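# Four arms lower a slung pipe into a trench

## Task

Using its slings, ease the pipe down into the trench until the full length of it lies on the trench floor. It counts as a failure right away if the pipe is moving quickly while in contact with a bank or the trench, for example if it is let fall from above or rolled in.

## Robot and tools

Robots: four identical i2rt Big YAM arms named arm1, arm2, arm3 and arm4. Each has six revolute joints, a two-finger gripper and a wrist camera. Two room cameras, cam_high and cam_low, belong to no arm. Every foot (base_link) faces along its own +x. Calibrated feet, scene frame, metres, quaternion wxyz: arm1 (-1.010, -0.478, 0.809) q(0.767, -0.008, -0.002, 0.641); arm2 (-0.307, 0.516, 0.819) q(0.685, -0.007, -0.006, -0.728); arm3 (0.612, -0.542, 0.812) q(0.646, 0.002, -0.005, 0.763); arm4 (1.210, 0.500, 0.782) q(0.730, 0.001, -0.002, -0.683). So arm1 and arm3 stand on the -y side and arm2 and arm4 on the +y side. Reach is roughly 1.0 m from the joint1 axis.

Frame: a single scene frame, origin on the floor, +z up. The hand point lies between the finger pads, about 1 cm short of the tips. Fingers point along the hand's +z; they open and close along its y. hand_target is where the hand would be at the joint targets currently held; under load the hand may sit short of it, and printed hand positions get less accurate at long reach.

Joint ranges (radians, tolerance for done in brackets): joint1_rad -2.879..2.879 (0.045), turns the arm about its foot, positive counter-clockwise seen from above, 0 points along the foot's facing. joint2_rad 0..3.141 (0.14), shoulder, 0 has the upper arm roughly level pointing back, positive lifts it up then forward. joint3_rad 0..3.019 (0.09), elbow, 0 folded, positive opens. joint4_rad -1.692..1.57 (0.055), hand pitch, positive tips fingers up. joint5_rad -1.57..1.57 (0.03), sideways swing, positive to the arm's right. joint6_rad -2.094..2.094 (0.035), roll, positive clockwise seen from behind. gripper_m 0..0.093 (0.003), fingertip gap in metres, about 50 to 64 N per pad.

move: one action for any subset of arms. Top-level keys are arm1..arm4 plus cameras. An arm that is omitted gets nothing new (but may keep pushing toward an earlier target). Each arm's object may hold:
- joints: absolute targets keyed by joint name, in rad (gripper_m in metres). Joints can take different times and paths may swing wide.
- target: a list of seven numbers [x, y, z, qw, qx, qy, qz], an absolute hand pose in the scene frame (metres, unit quaternion), reached by a straight-line path starting from the current hand_target. When target is given, joints may only contain gripper_m.
- speed: top path speed in m/s, 0.002..0.5, default 0.25; only valid with target. Rotation is capped at twice that value in rad/s.
All hand paths in one call finish together, paced by the slowest; they last 0.5..10 s and are cut off at 10 s; an action never exceeds 15 s. Each control step clips the commanded pose to within 100 mm and 20 degrees of the measured hand, then damped IK runs, favouring position. Expect errors of a centimetre or more; hands may lag, drift and overshoot speed near full stretch. Paths ignore obstacles and other arms. Unknown keys make a call invalid; out-of-range values get it refused, and a refusal (or a stop) skips the later move, wait and finished_scene calls in that reply.
cameras: list from arm1_cam_wrist, arm2_cam_wrist, arm3_cam_wrist, arm4_cam_wrist, cam_high, cam_low, all. Omitted or all gives every camera; [] gives none.

Results: per-arm state (joint_positions, Joint velocities in rad/s or m/s, possibly 'within noise', joint torques, hand, hand_target, joint_status, hand_status, on_its_own). The 'pictures' line orders the images; frames can be slightly older than the state. 'as last shown' lists arms not commanded, whose statuses read 'not commanded'. The 'move' line gives each moved arm 'done' or its worst status. Status words: off_target (stopped away from target, maybe still pushing); time_out (joint too slow; the arm keeps a nearby target and keeps pushing; send its reported positions to relax); not_followed, 'joint command not followed' or 'pose unreachable' (a self/arm collision check withheld the command; the arm may retry later). on_its_own describes uncommanded motion; 'held at' is a target, not a reading. Torques are signed toward larger joint values; numbers 3 and 4 wrap at ±28 N m.

Gripper readings: on a rigid part at full force it reads up to about 5 mm narrower (or 2 mm wider) than the part; closed on nothing, 0.000..0.003. Grip is light just under first-touch width and full from about 5 mm below it. Open well above the reading to release.

wait: seconds 0..10, optional cameras; commands nothing new and returns the full state.
zoom_image: camera (one name) and region [x0, y0, x1, y1] in pixels, at most 504x504; images are 672x504 and only cameras in the latest images can be zoomed.
read_manual: section 'licences' only; URDF licence text, no motion.
finished_scene: scene (this scene's integer number); ends the scene irreversibly, so the pipe must already rest on the bed and stay there unheld.

Cautions: lower the pipe slowly and evenly with all slings so it never swings, drops or rolls onto a bank. Do not push anything out of the work area or onto the floor. Arms never stop on contact and can press hard; a hard press between two arms (including a gripper closing on another arm's fingers) ends the scene, and fingers, housings and wrist cameras can still collide despite the check. Holding loads, full stretch or pushing at the unreachable heats motors; a MOTOR HOT line warns at 85 °C, and at 100 °C the arm goes limp for 30 s or more (keys then read limit_stop_at_motor_heat; resend targets). Robots keep their last command while you are thinking, and loose objects can occasionally be nudged.

Each tool is called after "Emit:" by a JSON object that holds its "api" and its "payload", one argument or row to a line.

## Session

Emit:
{"api": "move", "payload": {

}}

Scene clock: 0.00 s.
Joint torques (N m): no reading
Heat: arm1: hottest joint2_rad 29 °C; arm2: hottest gripper 29 °C; arm3: hottest joint2_rad 29 °C; arm4: hottest joint5_rad 29 °C.
Joint velocities: within noise
arm1.joint_positions: joint1_rad=+0.463 joint2_rad=+0.644 joint3_rad=+1.433 joint4_rad=-1.528 joint5_rad=-0.151 joint6_rad=+0.131 gripper_m=+0.09396
arm1.joint_status: not commanded
arm1.hand: x=-1.1007 y=-0.2799 z=+1.3245 quat_wxyz=(-0.162, +0.716, -0.571, -0.367) (m; scene frame)
arm1.hand_target: x=-1.1003 y=-0.2818 z=+1.3343 quat_wxyz=(-0.169, +0.713, -0.567, -0.376) (m; scene frame)
arm1.hand_status: not commanded
arm2.joint_positions: joint1_rad=+0.344 joint2_rad=+0.519 joint3_rad=+1.379 joint4_rad=-1.320 joint5_rad=+0.063 joint6_rad=+0.187 gripper_m=+0.09396
arm2.joint_status: not commanded
arm2.hand: x=-0.2620 y=+0.3341 z=+1.3801 quat_wxyz=(-0.439, -0.579, -0.615, +0.304) (m; scene frame)
arm2.hand_target: x=-0.2629 y=+0.3373 z=+1.3911 quat_wxyz=(-0.449, -0.575, -0.610, +0.310) (m; scene frame)
arm2.hand_status: not commanded
arm3.joint_positions: joint1_rad=-0.192 joint2_rad=+0.525 joint3_rad=+1.406 joint4_rad=-1.298 joint5_rad=-0.073 joint6_rad=+0.119 gripper_m=+0.09396
arm3.joint_status: not commanded
arm3.hand: x=+0.6033 y=-0.3522 z=+1.3879 quat_wxyz=(-0.348, +0.562, -0.618, -0.425) (m; scene frame)
arm3.hand_target: x=+0.6032 y=-0.3558 z=+1.3978 quat_wxyz=(-0.355, +0.558, -0.613, -0.433) (m; scene frame)
arm3.hand_status: not commanded
arm4.joint_positions: joint1_rad=-0.380 joint2_rad=+0.466 joint3_rad=+1.426 joint4_rad=-1.395 joint5_rad=+0.164 joint6_rad=+0.191 gripper_m=+0.09396
arm4.joint_status: not commanded
arm4.hand: x=+1.1323 y=+0.3633 z=+1.3533 quat_wxyz=(-0.305, -0.747, -0.388, +0.446) (m; scene frame)
arm4.hand_target: x=+1.1330 y=+0.3657 z=+1.3639 quat_wxyz=(-0.312, -0.741, -0.383, +0.454) (m; scene frame)
arm4.hand_status: not commanded
pictures: arm1_cam_wrist, arm2_cam_wrist, arm3_cam_wrist, arm4_cam_wrist, cam_high, cam_low

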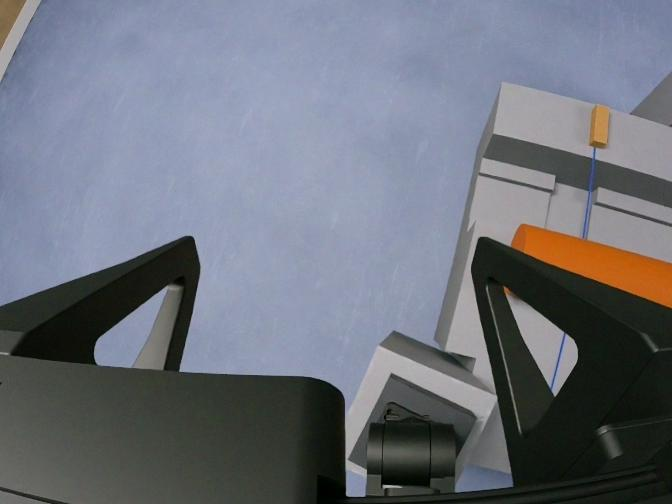

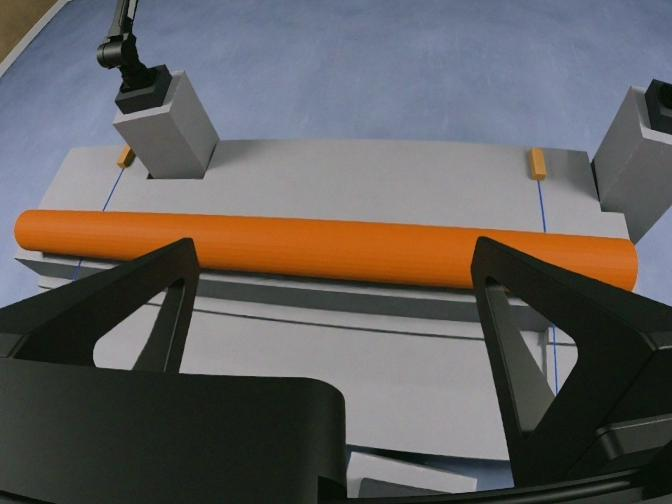

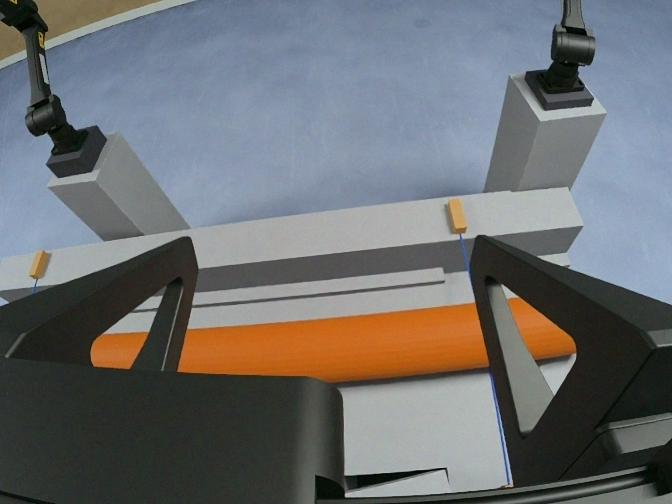

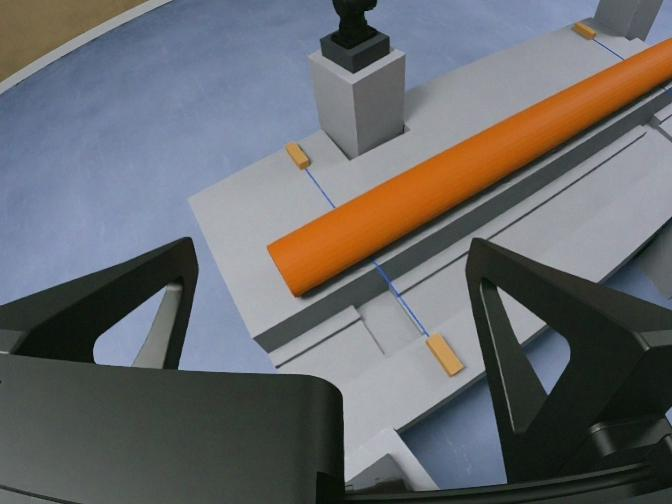

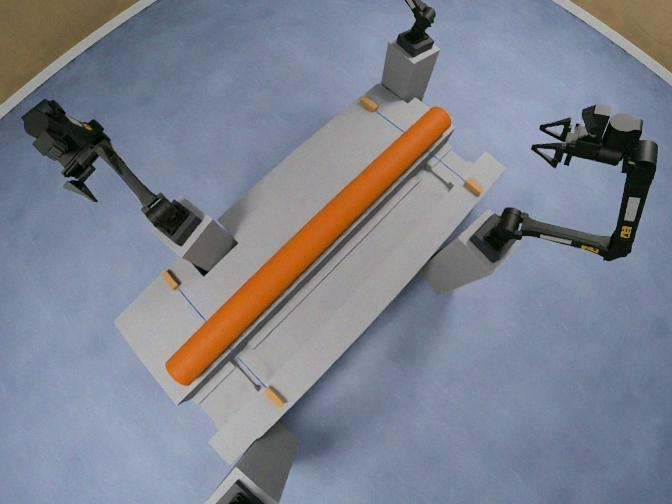

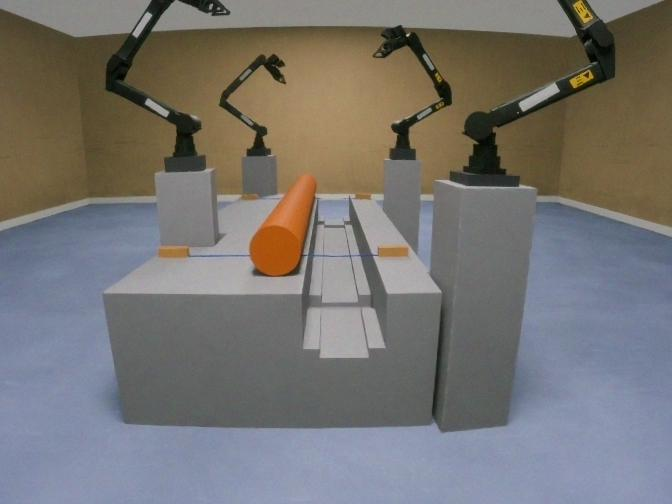

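Emit:
{"api": "zoom_image", "payload": {
  "camera": "cam_high",
  "region": [100, 60, 520, 420]
}}

Emit:
{"api": "zoom_image", "payload": {
  "camera": "cam_low",
  "region": [100, 150, 460, 430]
}}

Emit:
{"api": "zoom_image", "payload": {
  "camera": "arm4_cam_wrist",
  "region": [200, 120, 500, 400]
}}

Scaled by 1.200.

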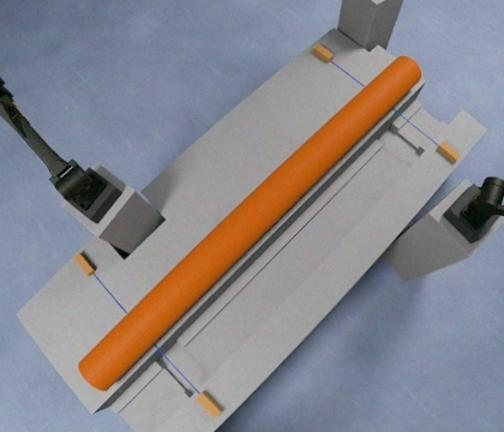

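Scaled by 1.400.

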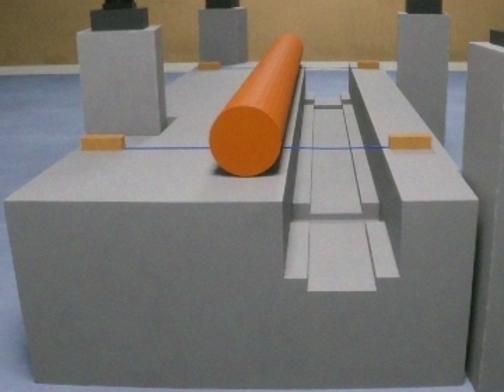

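Scaled by 1.680 from the camera's 672x504 image, which has a finer 960x720 frame.

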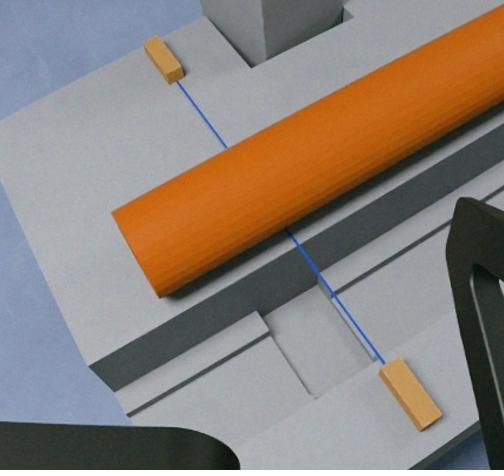

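Emit:
{"api": "move", "payload": {
  "arm1": {"joints":{"joint1_rad":-1.582,"joint2_rad":2.121,"joint3_rad":0.627,"joint4_rad":-0.078,"joint5_rad":0,"joint6_rad":-1.76}},
  "arm2": {"joints":{"joint1_rad":-0.986,"joint2_rad":2.246,"joint3_rad":1.04,"joint4_rad":-0.365,"joint5_rad":0,"joint6_rad":-1.047}},
  "arm3": {"joints":{"joint1_rad":-1.68,"joint2_rad":2.135,"joint3_rad":0.471,"joint4_rad":0.093,"joint5_rad":0,"joint6_rad":-1.514}},
  "arm4": {"joints":{"joint1_rad":-1.087,"joint2_rad":2.099,"joint3_rad":0.875,"joint4_rad":-0.346,"joint5_rad":0,"joint6_rad":-1.02}}
}}

Scene clock: 130.60 s.
Joint torques (N m): arm1=[0.15 -11.87 0.94 0.96 -0.2 -0.09] | arm2=[-0.09 -18.49 4.26 0.01 -0.24 0.07] | arm3=[1.32 -12.86 -0.57 0.38 -0.35 -0.07] | arm4=[0.79 -15.85 2.74 0.64 0.01 0.01]
Heat: arm1: hottest joint3_rad 35 °C; arm2: hottest joint3_rad 38 °C; arm3: hottest joint3_rad 30 °C; arm4: hottest joint3_rad 33 °C.
move: arm1 done; arm2 done; arm3 done; arm4 done
Joint velocities: within noise
arm1.joint_positions: joint1_rad=-1.584 joint2_rad=+2.108 joint3_rad=+0.630 joint4_rad=-0.091 joint5_rad=+0.001 joint6_rad=-1.751 gripper_m=+0.09398
arm1.joint_status: all done
arm1.hand: x=-0.7035 y=-0.5398 z=+0.6085 quat_wxyz=(-0.002, +0.703, -0.711, +0.009) (m; scene frame)
arm1.hand_target: x=-0.7062 y=-0.5382 z=+0.6046 quat_wxyz=(-0.001, +0.707, -0.707, +0.008) (m; scene frame)
arm1.hand_status: not commanded
arm2.joint_positions: joint1_rad=-0.992 joint2_rad=+2.255 joint3_rad=+1.036 joint4_rad=-0.377 joint5_rad=+0.002 joint6_rad=-1.040 gripper_m=+0.09397
arm2.joint_status: all done
arm2.hand: x=-0.6893 y=+0.2960 z=+0.6004 quat_wxyz=(-0.008, -0.712, -0.702, -0.006) (m; scene frame)
arm2.hand_target: x=-0.6953 y=+0.2889 z=+0.6049 quat_wxyz=(-0.005, -0.707, -0.707, +0.007) (m; scene frame)
arm2.hand_status: not commanded
arm3.joint_positions: joint1_rad=-1.681 joint2_rad=+2.132 joint3_rad=+0.473 joint4_rad=+0.084 joint5_rad=+0.002 joint6_rad=-1.507 gripper_m=+0.09397
arm3.joint_status: all done
arm3.hand: x=+0.8585 y=-0.5276 z=+0.6015 quat_wxyz=(-0.002, +0.704, -0.710, -0.003) (m; scene frame)
arm3.hand_target: x=+0.8586 y=-0.5270 z=+0.6008 quat_wxyz=(-0.005, +0.707, -0.707, -0.002) (m; scene frame)
arm3.hand_status: not commanded
arm4.joint_positions: joint1_rad=-1.095 joint2_rad=+2.113 joint3_rad=+0.874 joint4_rad=-0.359 joint5_rad=+0.000 joint6_rad=-1.007 gripper_m=+0.09397
arm4.joint_status: all done
arm4.hand: x=+0.8737 y=+0.2970 z=+0.5938 quat_wxyz=(-0.006, -0.715, -0.699, -0.014) (m; scene frame)
arm4.hand_target: x=+0.8680 y=+0.2901 z=+0.5992 quat_wxyz=(-0.002, -0.708, -0.707, +0.000) (m; scene frame)
arm4.hand_status: not commanded
pictures: arm1_cam_wrist, arm2_cam_wrist, arm3_cam_wrist, arm4_cam_wrist, cam_high, cam_low

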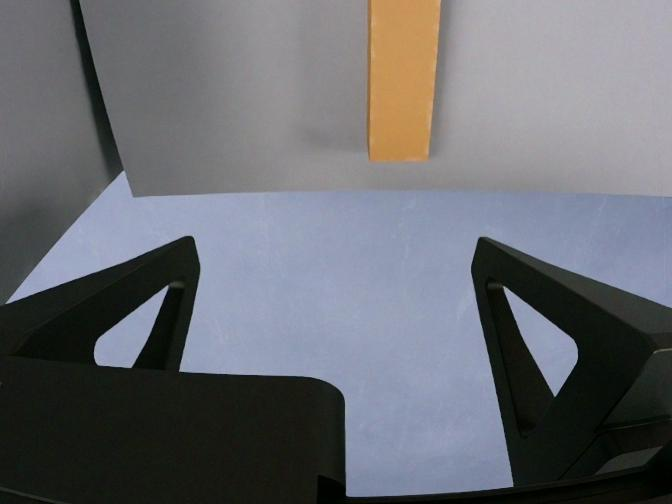

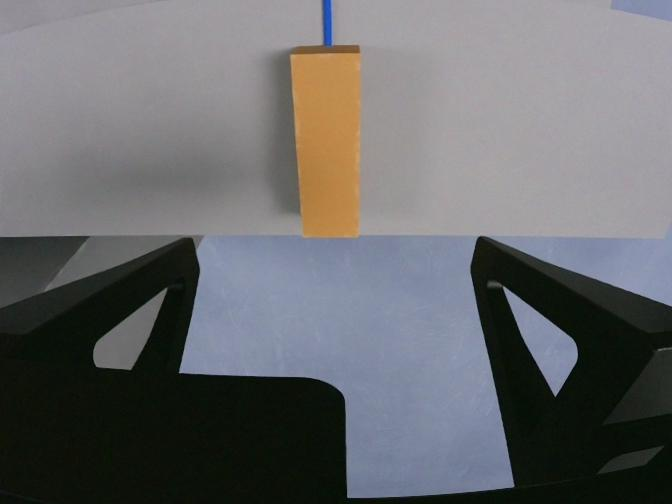

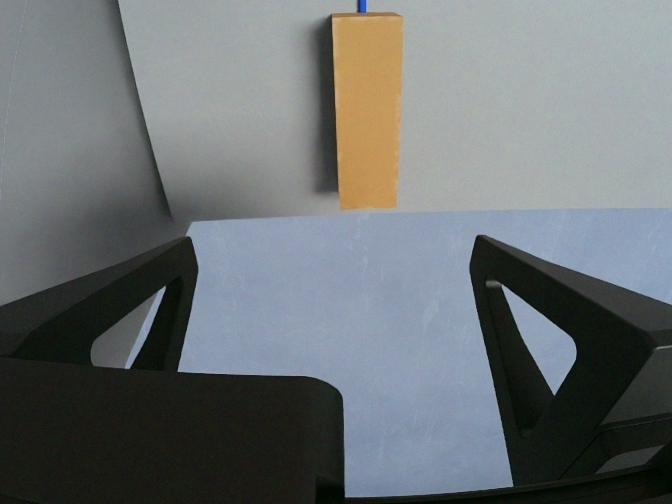

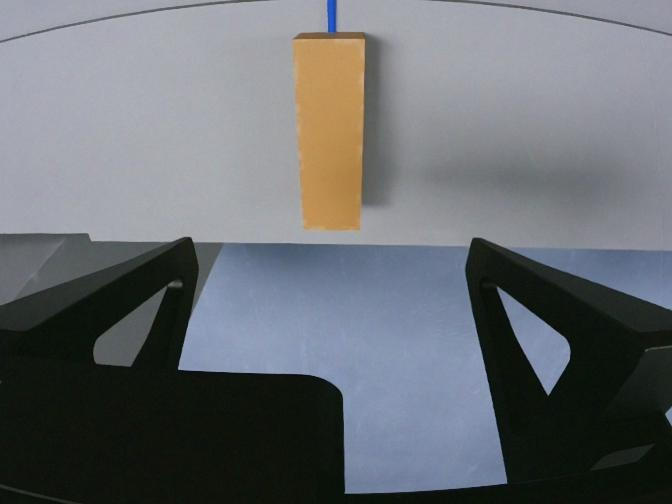

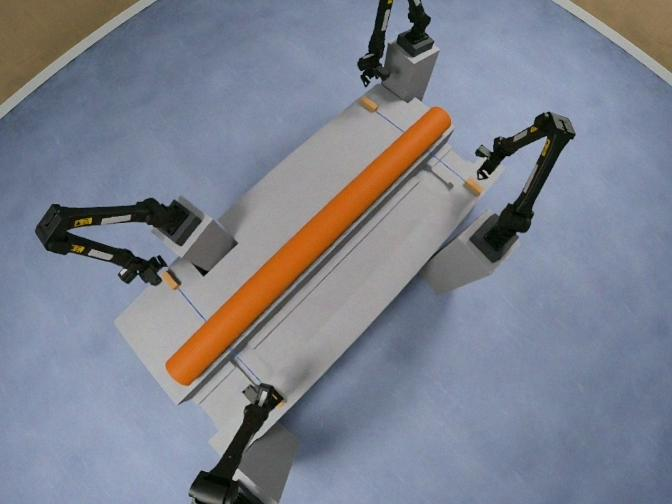

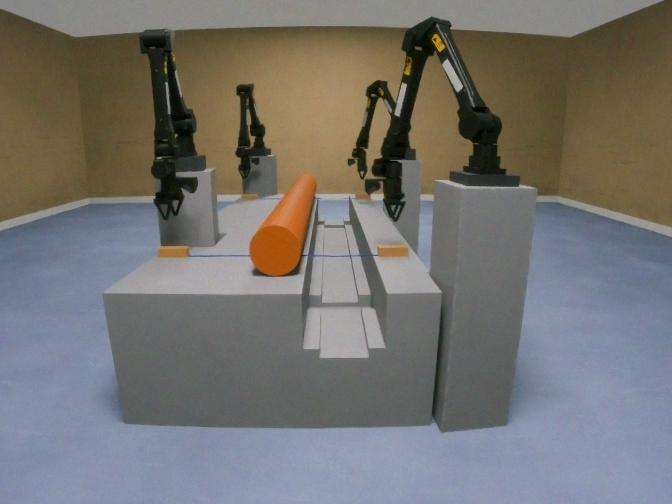

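Emit:
{"api": "move", "payload": {
  "arm1": {"target":[-0.661,-0.507,0.52,0,0.7071,-0.7071,0],"speed":0.2},
  "arm2": {"target":[-0.687,0.308,0.52,0,0.7071,0.7071,0],"speed":0.2},
  "arm3": {"target":[0.879,-0.523,0.52,0,0.7071,-0.7071,0],"speed":0.2},
  "arm4": {"target":[0.875,0.302,0.52,0,0.7071,0.7071,0],"speed":0.2}
}}

Scene clock: 144.23 s.
Joint torques (N m): arm1=[0.73 -14.27 0.47 0.88 -0.15 0.1] | arm2=[-1.67 -18.61 3.41 -0.01 -0.11 0.1] | arm3=[1.73 -14.97 -1.44 0.36 -0.1 0.09] | arm4=[-0.32 -16.09 2.11 0.59 0.09 0]
Heat: arm1: hottest joint3_rad 34 °C; arm2: hottest joint3_rad 36 °C; arm3: hottest joint3_rad 30 °C; arm4: hottest joint3_rad 32 °C.
move: arm1 done; arm2 off_target; arm3 done; arm4 off_target
Joint velocities: within noise
arm1.joint_positions: joint1_rad=-1.473 joint2_rad=+2.391 joint3_rad=+0.838 joint4_rad=-0.029 joint5_rad=-0.007 joint6_rad=-1.658 gripper_m=+0.09398
arm1.joint_status: not commanded
arm1.hand: x=-0.6581 y=-0.5082 z=+0.5254 quat_wxyz=(-0.001, +0.710, -0.705, +0.002) (m; scene frame)
arm1.hand_target: x=-0.6612 y=-0.5069 z=+0.5201 quat_wxyz=(+0.000, +0.707, -0.707, +0.000) (m; scene frame)
arm1.hand_status: done (0.006 m and 0.5 deg from the pose sent, 0.104 m and 1.3 deg at the start)
arm2.joint_positions: joint1_rad=-0.997 joint2_rad=+2.466 joint3_rad=+1.069 joint4_rad=-0.218 joint5_rad=+0.013 joint6_rad=-1.066 gripper_m=+0.09397
arm2.joint_status: not commanded
arm2.hand: x=-0.6704 y=+0.3098 z=+0.5160 quat_wxyz=(-0.005, -0.704, -0.710, -0.016) (m; scene frame)
arm2.hand_target: x=-0.6869 y=+0.3080 z=+0.5203 quat_wxyz=(+0.000, -0.707, -0.707, +0.000) (m; scene frame)
arm2.hand_status: off_target (0.017 m and 2.0 deg from the pose sent, 0.081 m and 1.4 deg at the start)
arm3.joint_positions: joint1_rad=-1.675 joint2_rad=+2.430 joint3_rad=+0.634 joint4_rad=+0.214 joint5_rad=+0.007 joint6_rad=-1.507 gripper_m=+0.09397
arm3.joint_status: not commanded
arm3.hand: x=+0.8777 y=-0.5250 z=+0.5211 quat_wxyz=(+0.002, +0.706, -0.708, -0.003) (m; scene frame)
arm3.hand_target: x=+0.8789 y=-0.5230 z=+0.5200 quat_wxyz=(+0.000, +0.707, -0.707, +0.000) (m; scene frame)
arm3.hand_status: done (0.003 m and 0.5 deg from the pose sent, 0.084 m and 0.6 deg at the start)
arm4.joint_positions: joint1_rad=-1.095 joint2_rad=+2.330 joint3_rad=+0.891 joint4_rad=-0.167 joint5_rad=+0.003 joint6_rad=-1.023 gripper_m=+0.09397
arm4.joint_status: not commanded
arm4.hand: x=+0.8903 y=+0.3072 z=+0.5152 quat_wxyz=(-0.005, -0.709, -0.705, -0.018) (m; scene frame)
arm4.hand_target: x=+0.8751 y=+0.3022 z=+0.5202 quat_wxyz=(+0.000, -0.707, -0.707, +0.000) (m; scene frame)
arm4.hand_status: off_target (0.017 m and 2.2 deg from the pose sent, 0.074 m and 2.1 deg at the start)
pictures: arm1_cam_wrist, arm2_cam_wrist, arm3_cam_wrist, arm4_cam_wrist, cam_high, cam_low

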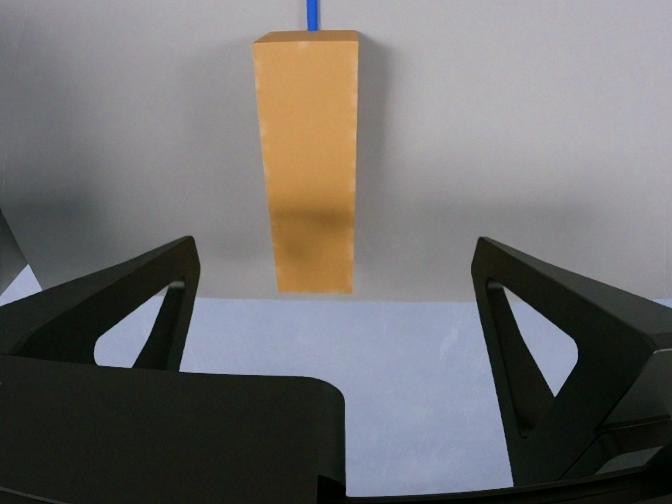

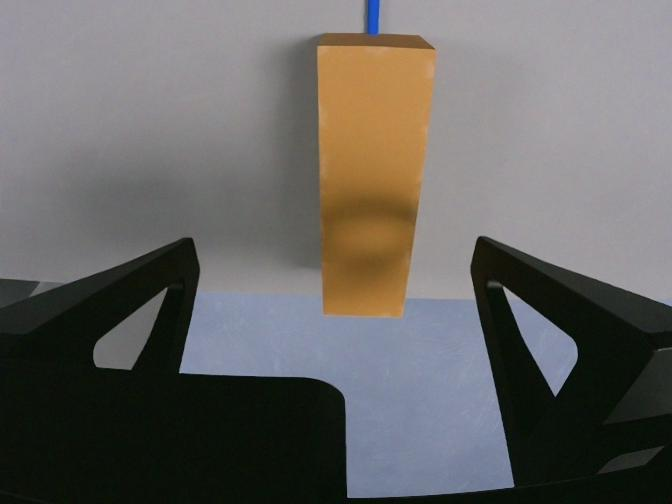

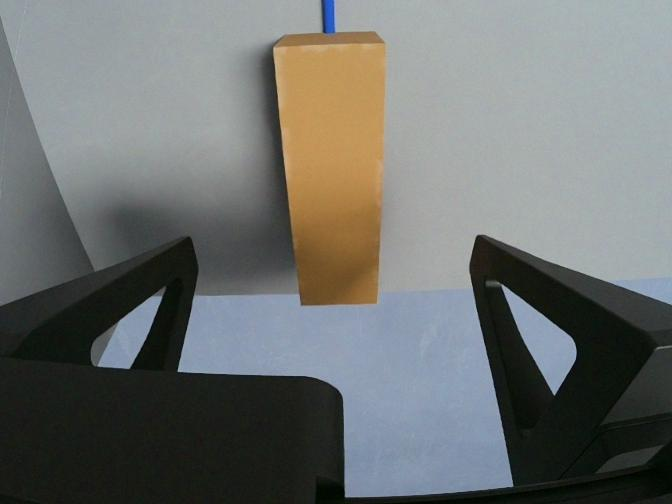

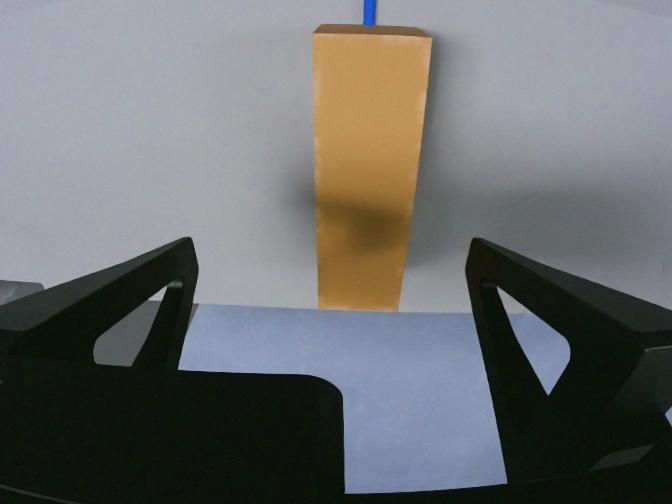

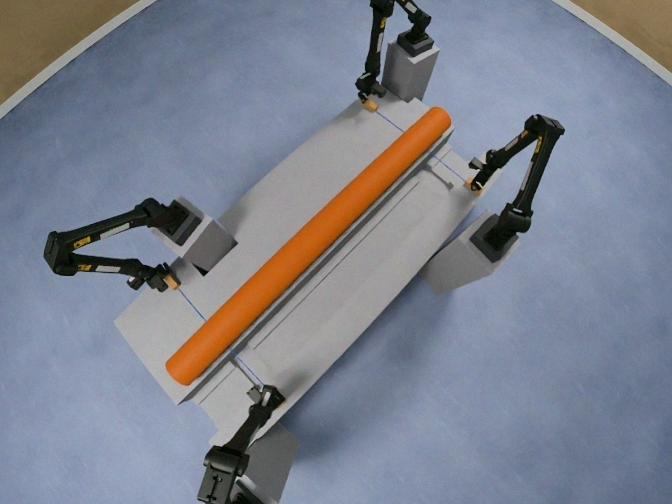

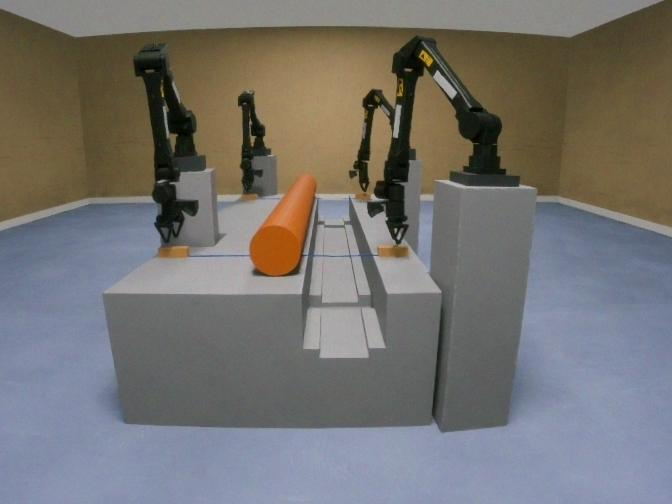

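Emit:
{"api": "zoom_image", "payload": {
  "camera": "cam_low",
  "region": [130, 180, 230, 280]
}}

Emit:
{"api": "zoom_image", "payload": {
  "camera": "cam_low",
  "region": [350, 180, 450, 280]
}}

Scaled by 5.040.

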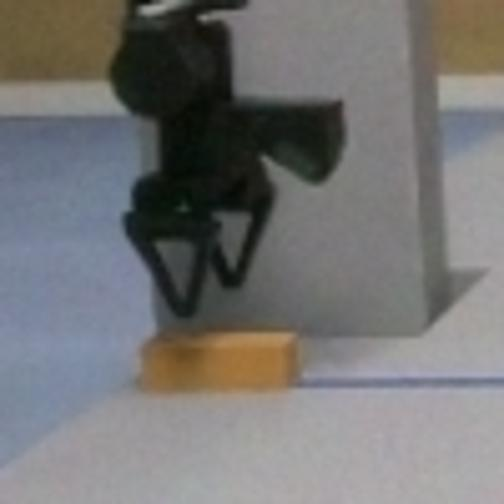

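Scaled by 5.040.

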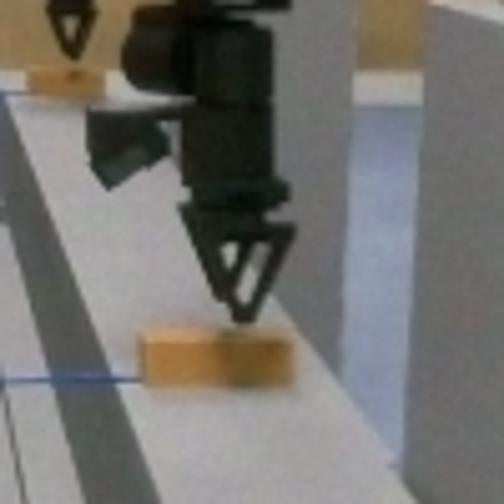

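Emit:
{"api": "move", "payload": {
  "arm1": {"target":[-0.669,-0.504,0.478,0,0.7071,-0.7071,0],"speed":0.1},
  "arm2": {"target":[-0.700,0.308,0.487,0,0.7071,0.7071,0],"speed":0.1},
  "arm3": {"target":[0.878,-0.522,0.481,0,0.7071,-0.7071,0],"speed":0.1},
  "arm4": {"target":[0.863,0.302,0.487,0,0.7071,0.7071,0],"speed":0.1}
}}

Scene clock: 165.27 s.
Joint torques (N m): arm1=[0.44 -14.74 -0.02 0.81 -0.22 0.14] | arm2=[-1.61 -18.14 3.54 -0.05 -0.11 0.07] | arm3=[2.08 -15.21 -1.83 0.43 -0.11 0.09] | arm4=[-0.32 -15.79 1.98 0.64 0.08 0]
Heat: arm1: hottest joint3_rad 32 °C; arm2: hottest joint3_rad 34 °C; arm3: hottest joint2_rad 30 °C; arm4: hottest joint3_rad 31 °C.
move: arm1 done; arm2 off_target; arm3 done; arm4 off_target
Joint velocities: within noise
arm1.joint_positions: joint1_rad=-1.473 joint2_rad=+2.516 joint3_rad=+0.878 joint4_rad=+0.053 joint5_rad=-0.007 joint6_rad=-1.650 gripper_m=+0.09398
arm1.joint_status: not commanded
arm1.hand: x=-0.6673 y=-0.5076 z=+0.4841 quat_wxyz=(+0.000, +0.707, -0.707, +0.001) (m; scene frame)
arm1.hand_target: x=-0.6690 y=-0.5041 z=+0.4782 quat_wxyz=(+0.000, +0.707, -0.707, +0.000) (m; scene frame)
arm1.hand_status: done (0.007 m and 0.1 deg from the pose sent, 0.049 m and 0.5 deg at the start)
arm2.joint_positions: joint1_rad=-1.013 joint2_rad=+2.546 joint3_rad=+1.149 joint4_rad=-0.204 joint5_rad=+0.014 joint6_rad=-1.081 gripper_m=+0.09397
arm2.joint_status: not commanded
arm2.hand: x=-0.6887 y=+0.3073 z=+0.4885 quat_wxyz=(-0.003, -0.705, -0.709, -0.010) (m; scene frame)
arm2.hand_target: x=-0.7000 y=+0.3081 z=+0.4873 quat_wxyz=(+0.000, -0.707, -0.707, +0.000) (m; scene frame)
arm2.hand_status: off_target (0.011 m and 1.2 deg from the pose sent, 0.041 m and 2.0 deg at the start)
arm3.joint_positions: joint1_rad=-1.673 joint2_rad=+2.558 joint3_rad=+0.700 joint4_rad=+0.278 joint5_rad=+0.007 joint6_rad=-1.505 gripper_m=+0.09397
arm3.joint_status: not commanded
arm3.hand: x=+0.8772 y=-0.5242 z=+0.4831 quat_wxyz=(+0.001, +0.706, -0.708, -0.003) (m; scene frame)
arm3.hand_target: x=+0.8778 y=-0.5221 z=+0.4810 quat_wxyz=(+0.000, +0.707, -0.707, +0.000) (m; scene frame)
arm3.hand_status: done (0.003 m and 0.4 deg from the pose sent, 0.040 m and 0.5 deg at the start)
arm4.joint_positions: joint1_rad=-1.110 joint2_rad=+2.417 joint3_rad=+0.961 joint4_rad=-0.138 joint5_rad=+0.003 joint6_rad=-1.039 gripper_m=+0.09397
arm4.joint_status: not commanded
arm4.hand: x=+0.8750 y=+0.3048 z=+0.4863 quat_wxyz=(-0.004, -0.709, -0.705, -0.013) (m; scene frame)
arm4.hand_target: x=+0.8630 y=+0.3021 z=+0.4872 quat_wxyz=(+0.000, -0.707, -0.707, +0.000) (m; scene frame)
arm4.hand_status: off_target (0.012 m and 1.6 deg from the pose sent, 0.040 m and 2.2 deg at the start)
pictures: arm1_cam_wrist, arm2_cam_wrist, arm3_cam_wrist, arm4_cam_wrist, cam_high, cam_low

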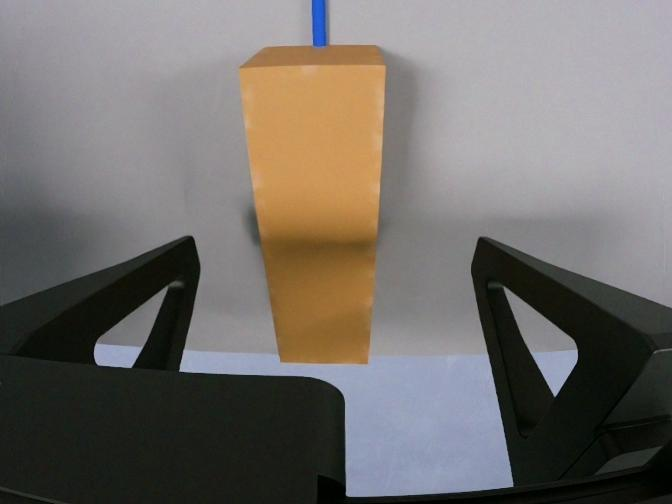

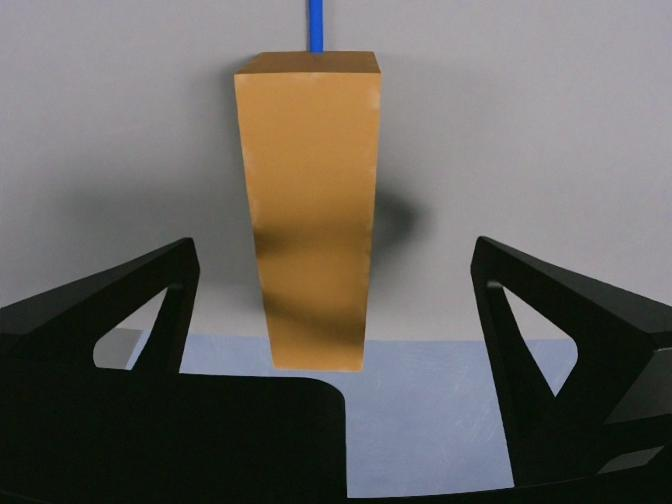

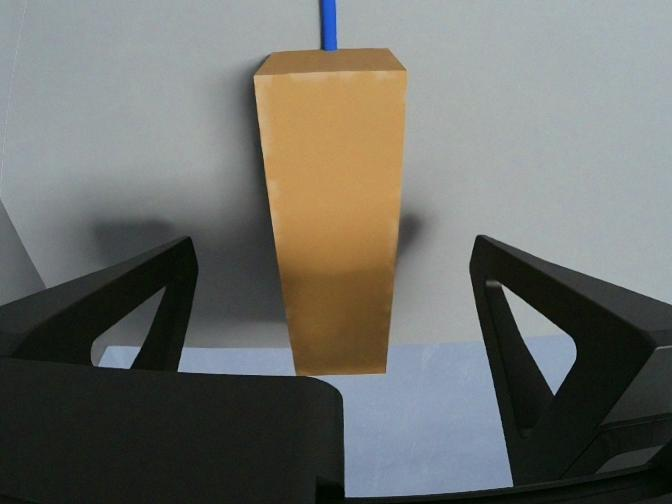

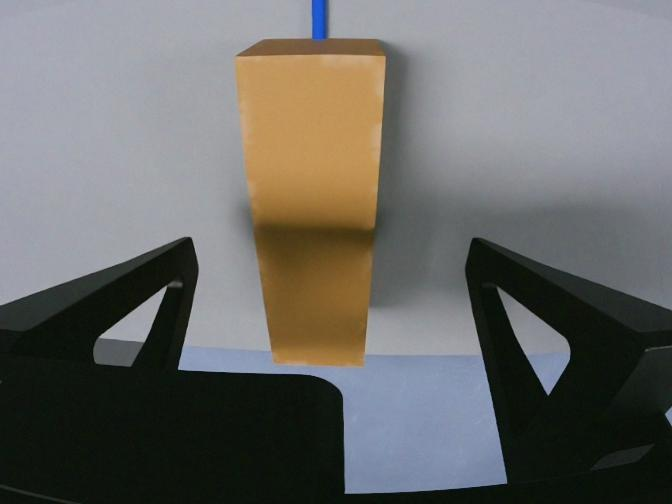

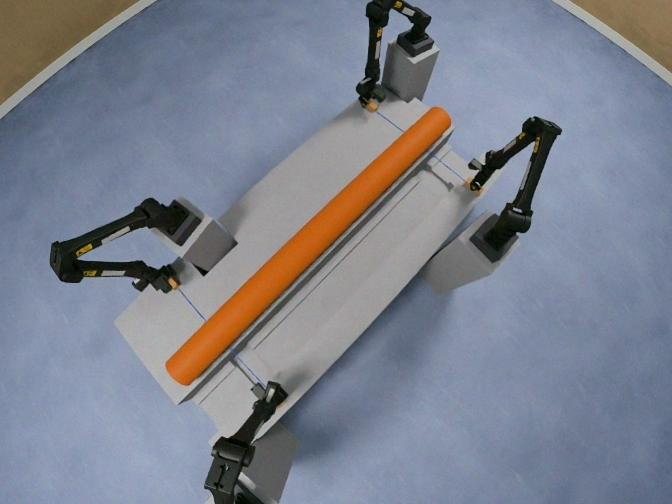

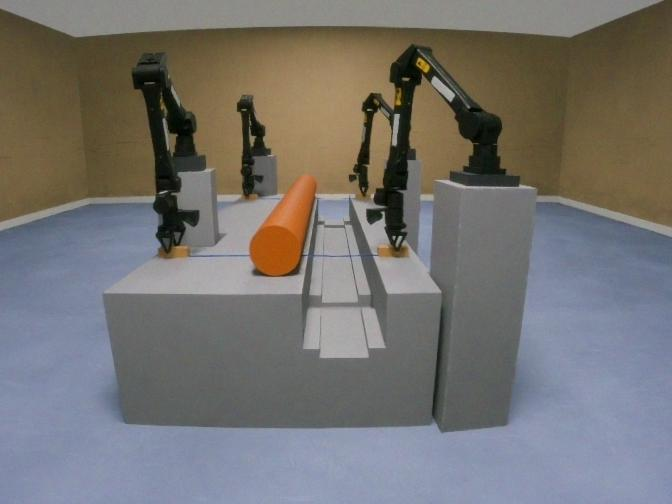

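Emit:
{"api": "move", "payload": {
  "arm1": {"joints":{"gripper_m":0.02}},
  "arm2": {"joints":{"gripper_m":0.02}},
  "arm3": {"joints":{"gripper_m":0.02}},
  "arm4": {"joints":{"gripper_m":0.02}},
  "cameras": ["arm1_cam_wrist","arm2_cam_wrist"]
}}

Scene clock: 168.30 s.
Joint torques (N m): arm1=[0.85 -14.21 0.09 0.94 -0.19 0.11] | arm2=[-1.55 -18.08 3.45 -0.05 -0.1 0.07] | arm3=[2.08 -15.03 -1.8 0.36 -0.11 0.08] | arm4=[-0.26 -15.74 1.99 0.61 0.08 0.01]
Heat: arm1: hottest joint3_rad 32 °C; arm2: hottest joint3_rad 33 °C; arm3: hottest joint2_rad 30 °C; arm4: hottest joint3_rad 31 °C.
move: arm1 off_target; arm2 off_target; arm3 off_target; arm4 off_target
Joint velocities: within noise
arm1.joint_positions: joint1_rad=-1.472 joint2_rad=+2.516 joint3_rad=+0.878 joint4_rad=+0.054 joint5_rad=-0.007 joint6_rad=-1.650 gripper_m=+0.03289
arm1.joint_status: gripper_m off_target (ended at +0.03292, target +0.02000)
arm1.hand: x=-0.6671 y=-0.5075 z=+0.4841 quat_wxyz=(+0.000, +0.707, -0.707, +0.001) (m; scene frame)
arm1.hand_target: x=-0.6690 y=-0.5041 z=+0.4782 quat_wxyz=(+0.000, +0.707, -0.707, +0.000) (m; scene frame)
arm1.hand_status: not commanded
arm2.joint_positions: joint1_rad=-1.013 joint2_rad=+2.546 joint3_rad=+1.150 joint4_rad=-0.204 joint5_rad=+0.013 joint6_rad=-1.082 gripper_m=+0.03322
arm2.joint_status: gripper_m off_target (ended at +0.03325, target +0.02000)
arm2.hand: x=-0.6891 y=+0.3070 z=+0.4885 quat_wxyz=(-0.003, -0.704, -0.710, -0.009) (m; scene frame)
arm2.hand_target: x=-0.7000 y=+0.3080 z=+0.4873 quat_wxyz=(+0.000, -0.707, -0.707, +0.000) (m; scene frame)
arm2.hand_status: not commanded
arm3.joint_positions: joint1_rad=-1.673 joint2_rad=+2.558 joint3_rad=+0.700 joint4_rad=+0.279 joint5_rad=+0.007 joint6_rad=-1.505 gripper_m=+0.03396
arm3.joint_status: gripper_m off_target (ended at +0.03399, target +0.02000)
arm3.hand: x=+0.8775 y=-0.5241 z=+0.4831 quat_wxyz=(+0.001, +0.706, -0.708, -0.003) (m; scene frame)
arm3.hand_target: x=+0.8778 y=-0.5221 z=+0.4810 quat_wxyz=(+0.000, +0.707, -0.707, +0.000) (m; scene frame)
arm3.hand_status: not commanded
arm4.joint_positions: joint1_rad=-1.110 joint2_rad=+2.417 joint3_rad=+0.961 joint4_rad=-0.138 joint5_rad=+0.003 joint6_rad=-1.040 gripper_m=+0.03392
arm4.joint_status: gripper_m off_target (ended at +0.03396, target +0.02000)
arm4.hand: x=+0.8747 y=+0.3046 z=+0.4863 quat_wxyz=(-0.004, -0.708, -0.706, -0.012) (m; scene frame)
arm4.hand_target: x=+0.8631 y=+0.3021 z=+0.4872 quat_wxyz=(+0.000, -0.707, -0.707, +0.000) (m; scene frame)
arm4.hand_status: not commanded
pictures: arm1_cam_wrist, arm2_cam_wrist

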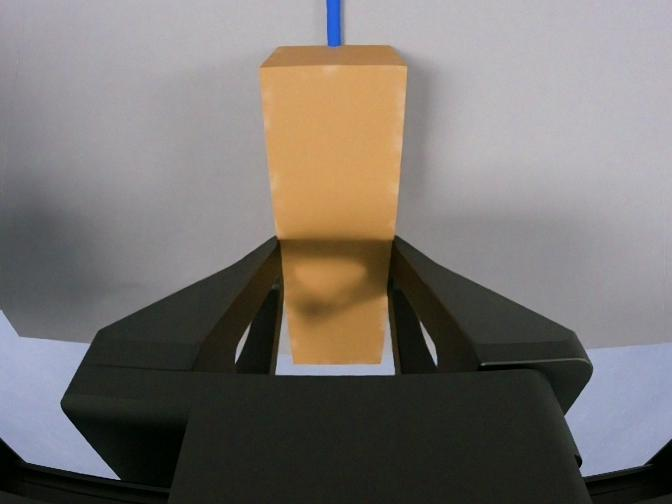

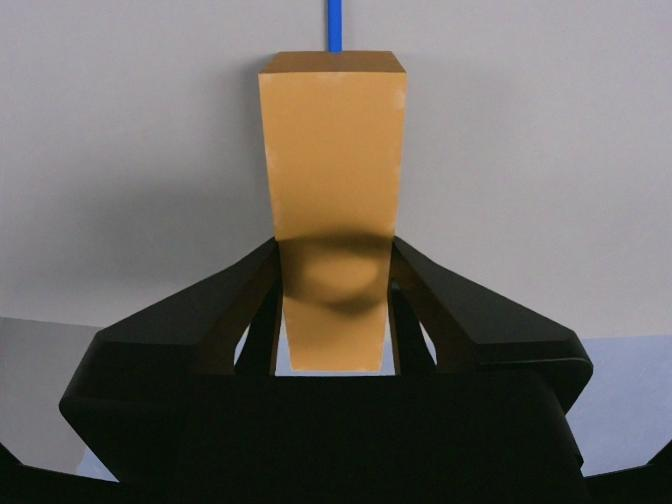

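Emit:
{"api": "zoom_image", "payload": {
  "camera": "cam_low",
  "region": [240, 170, 460, 390]
}}

Emit:
{"api": "zoom_image", "payload": {
  "camera": "cam_high",
  "region": [160, 280, 320, 440]
}}

Emit:
{"api": "zoom_image", "payload": {
  "camera": "cam_high",
  "region": [340, 80, 500, 240]
}}

This scene's latest camera images include none from cam_low. They are from: arm1_cam_wrist, arm2_cam_wrist. cam_low's image comes with the result of a call that names it in "cameras".

This scene's latest camera images include none from cam_high. They are from: arm1_cam_wrist, arm2_cam_wrist. cam_high's image comes with the result of a call that names it in "cameras".

This scene's latest camera images include none from cam_high. They are from: arm1_cam_wrist, arm2_cam_wrist. cam_high's image comes with the result of a call that names it in "cameras".


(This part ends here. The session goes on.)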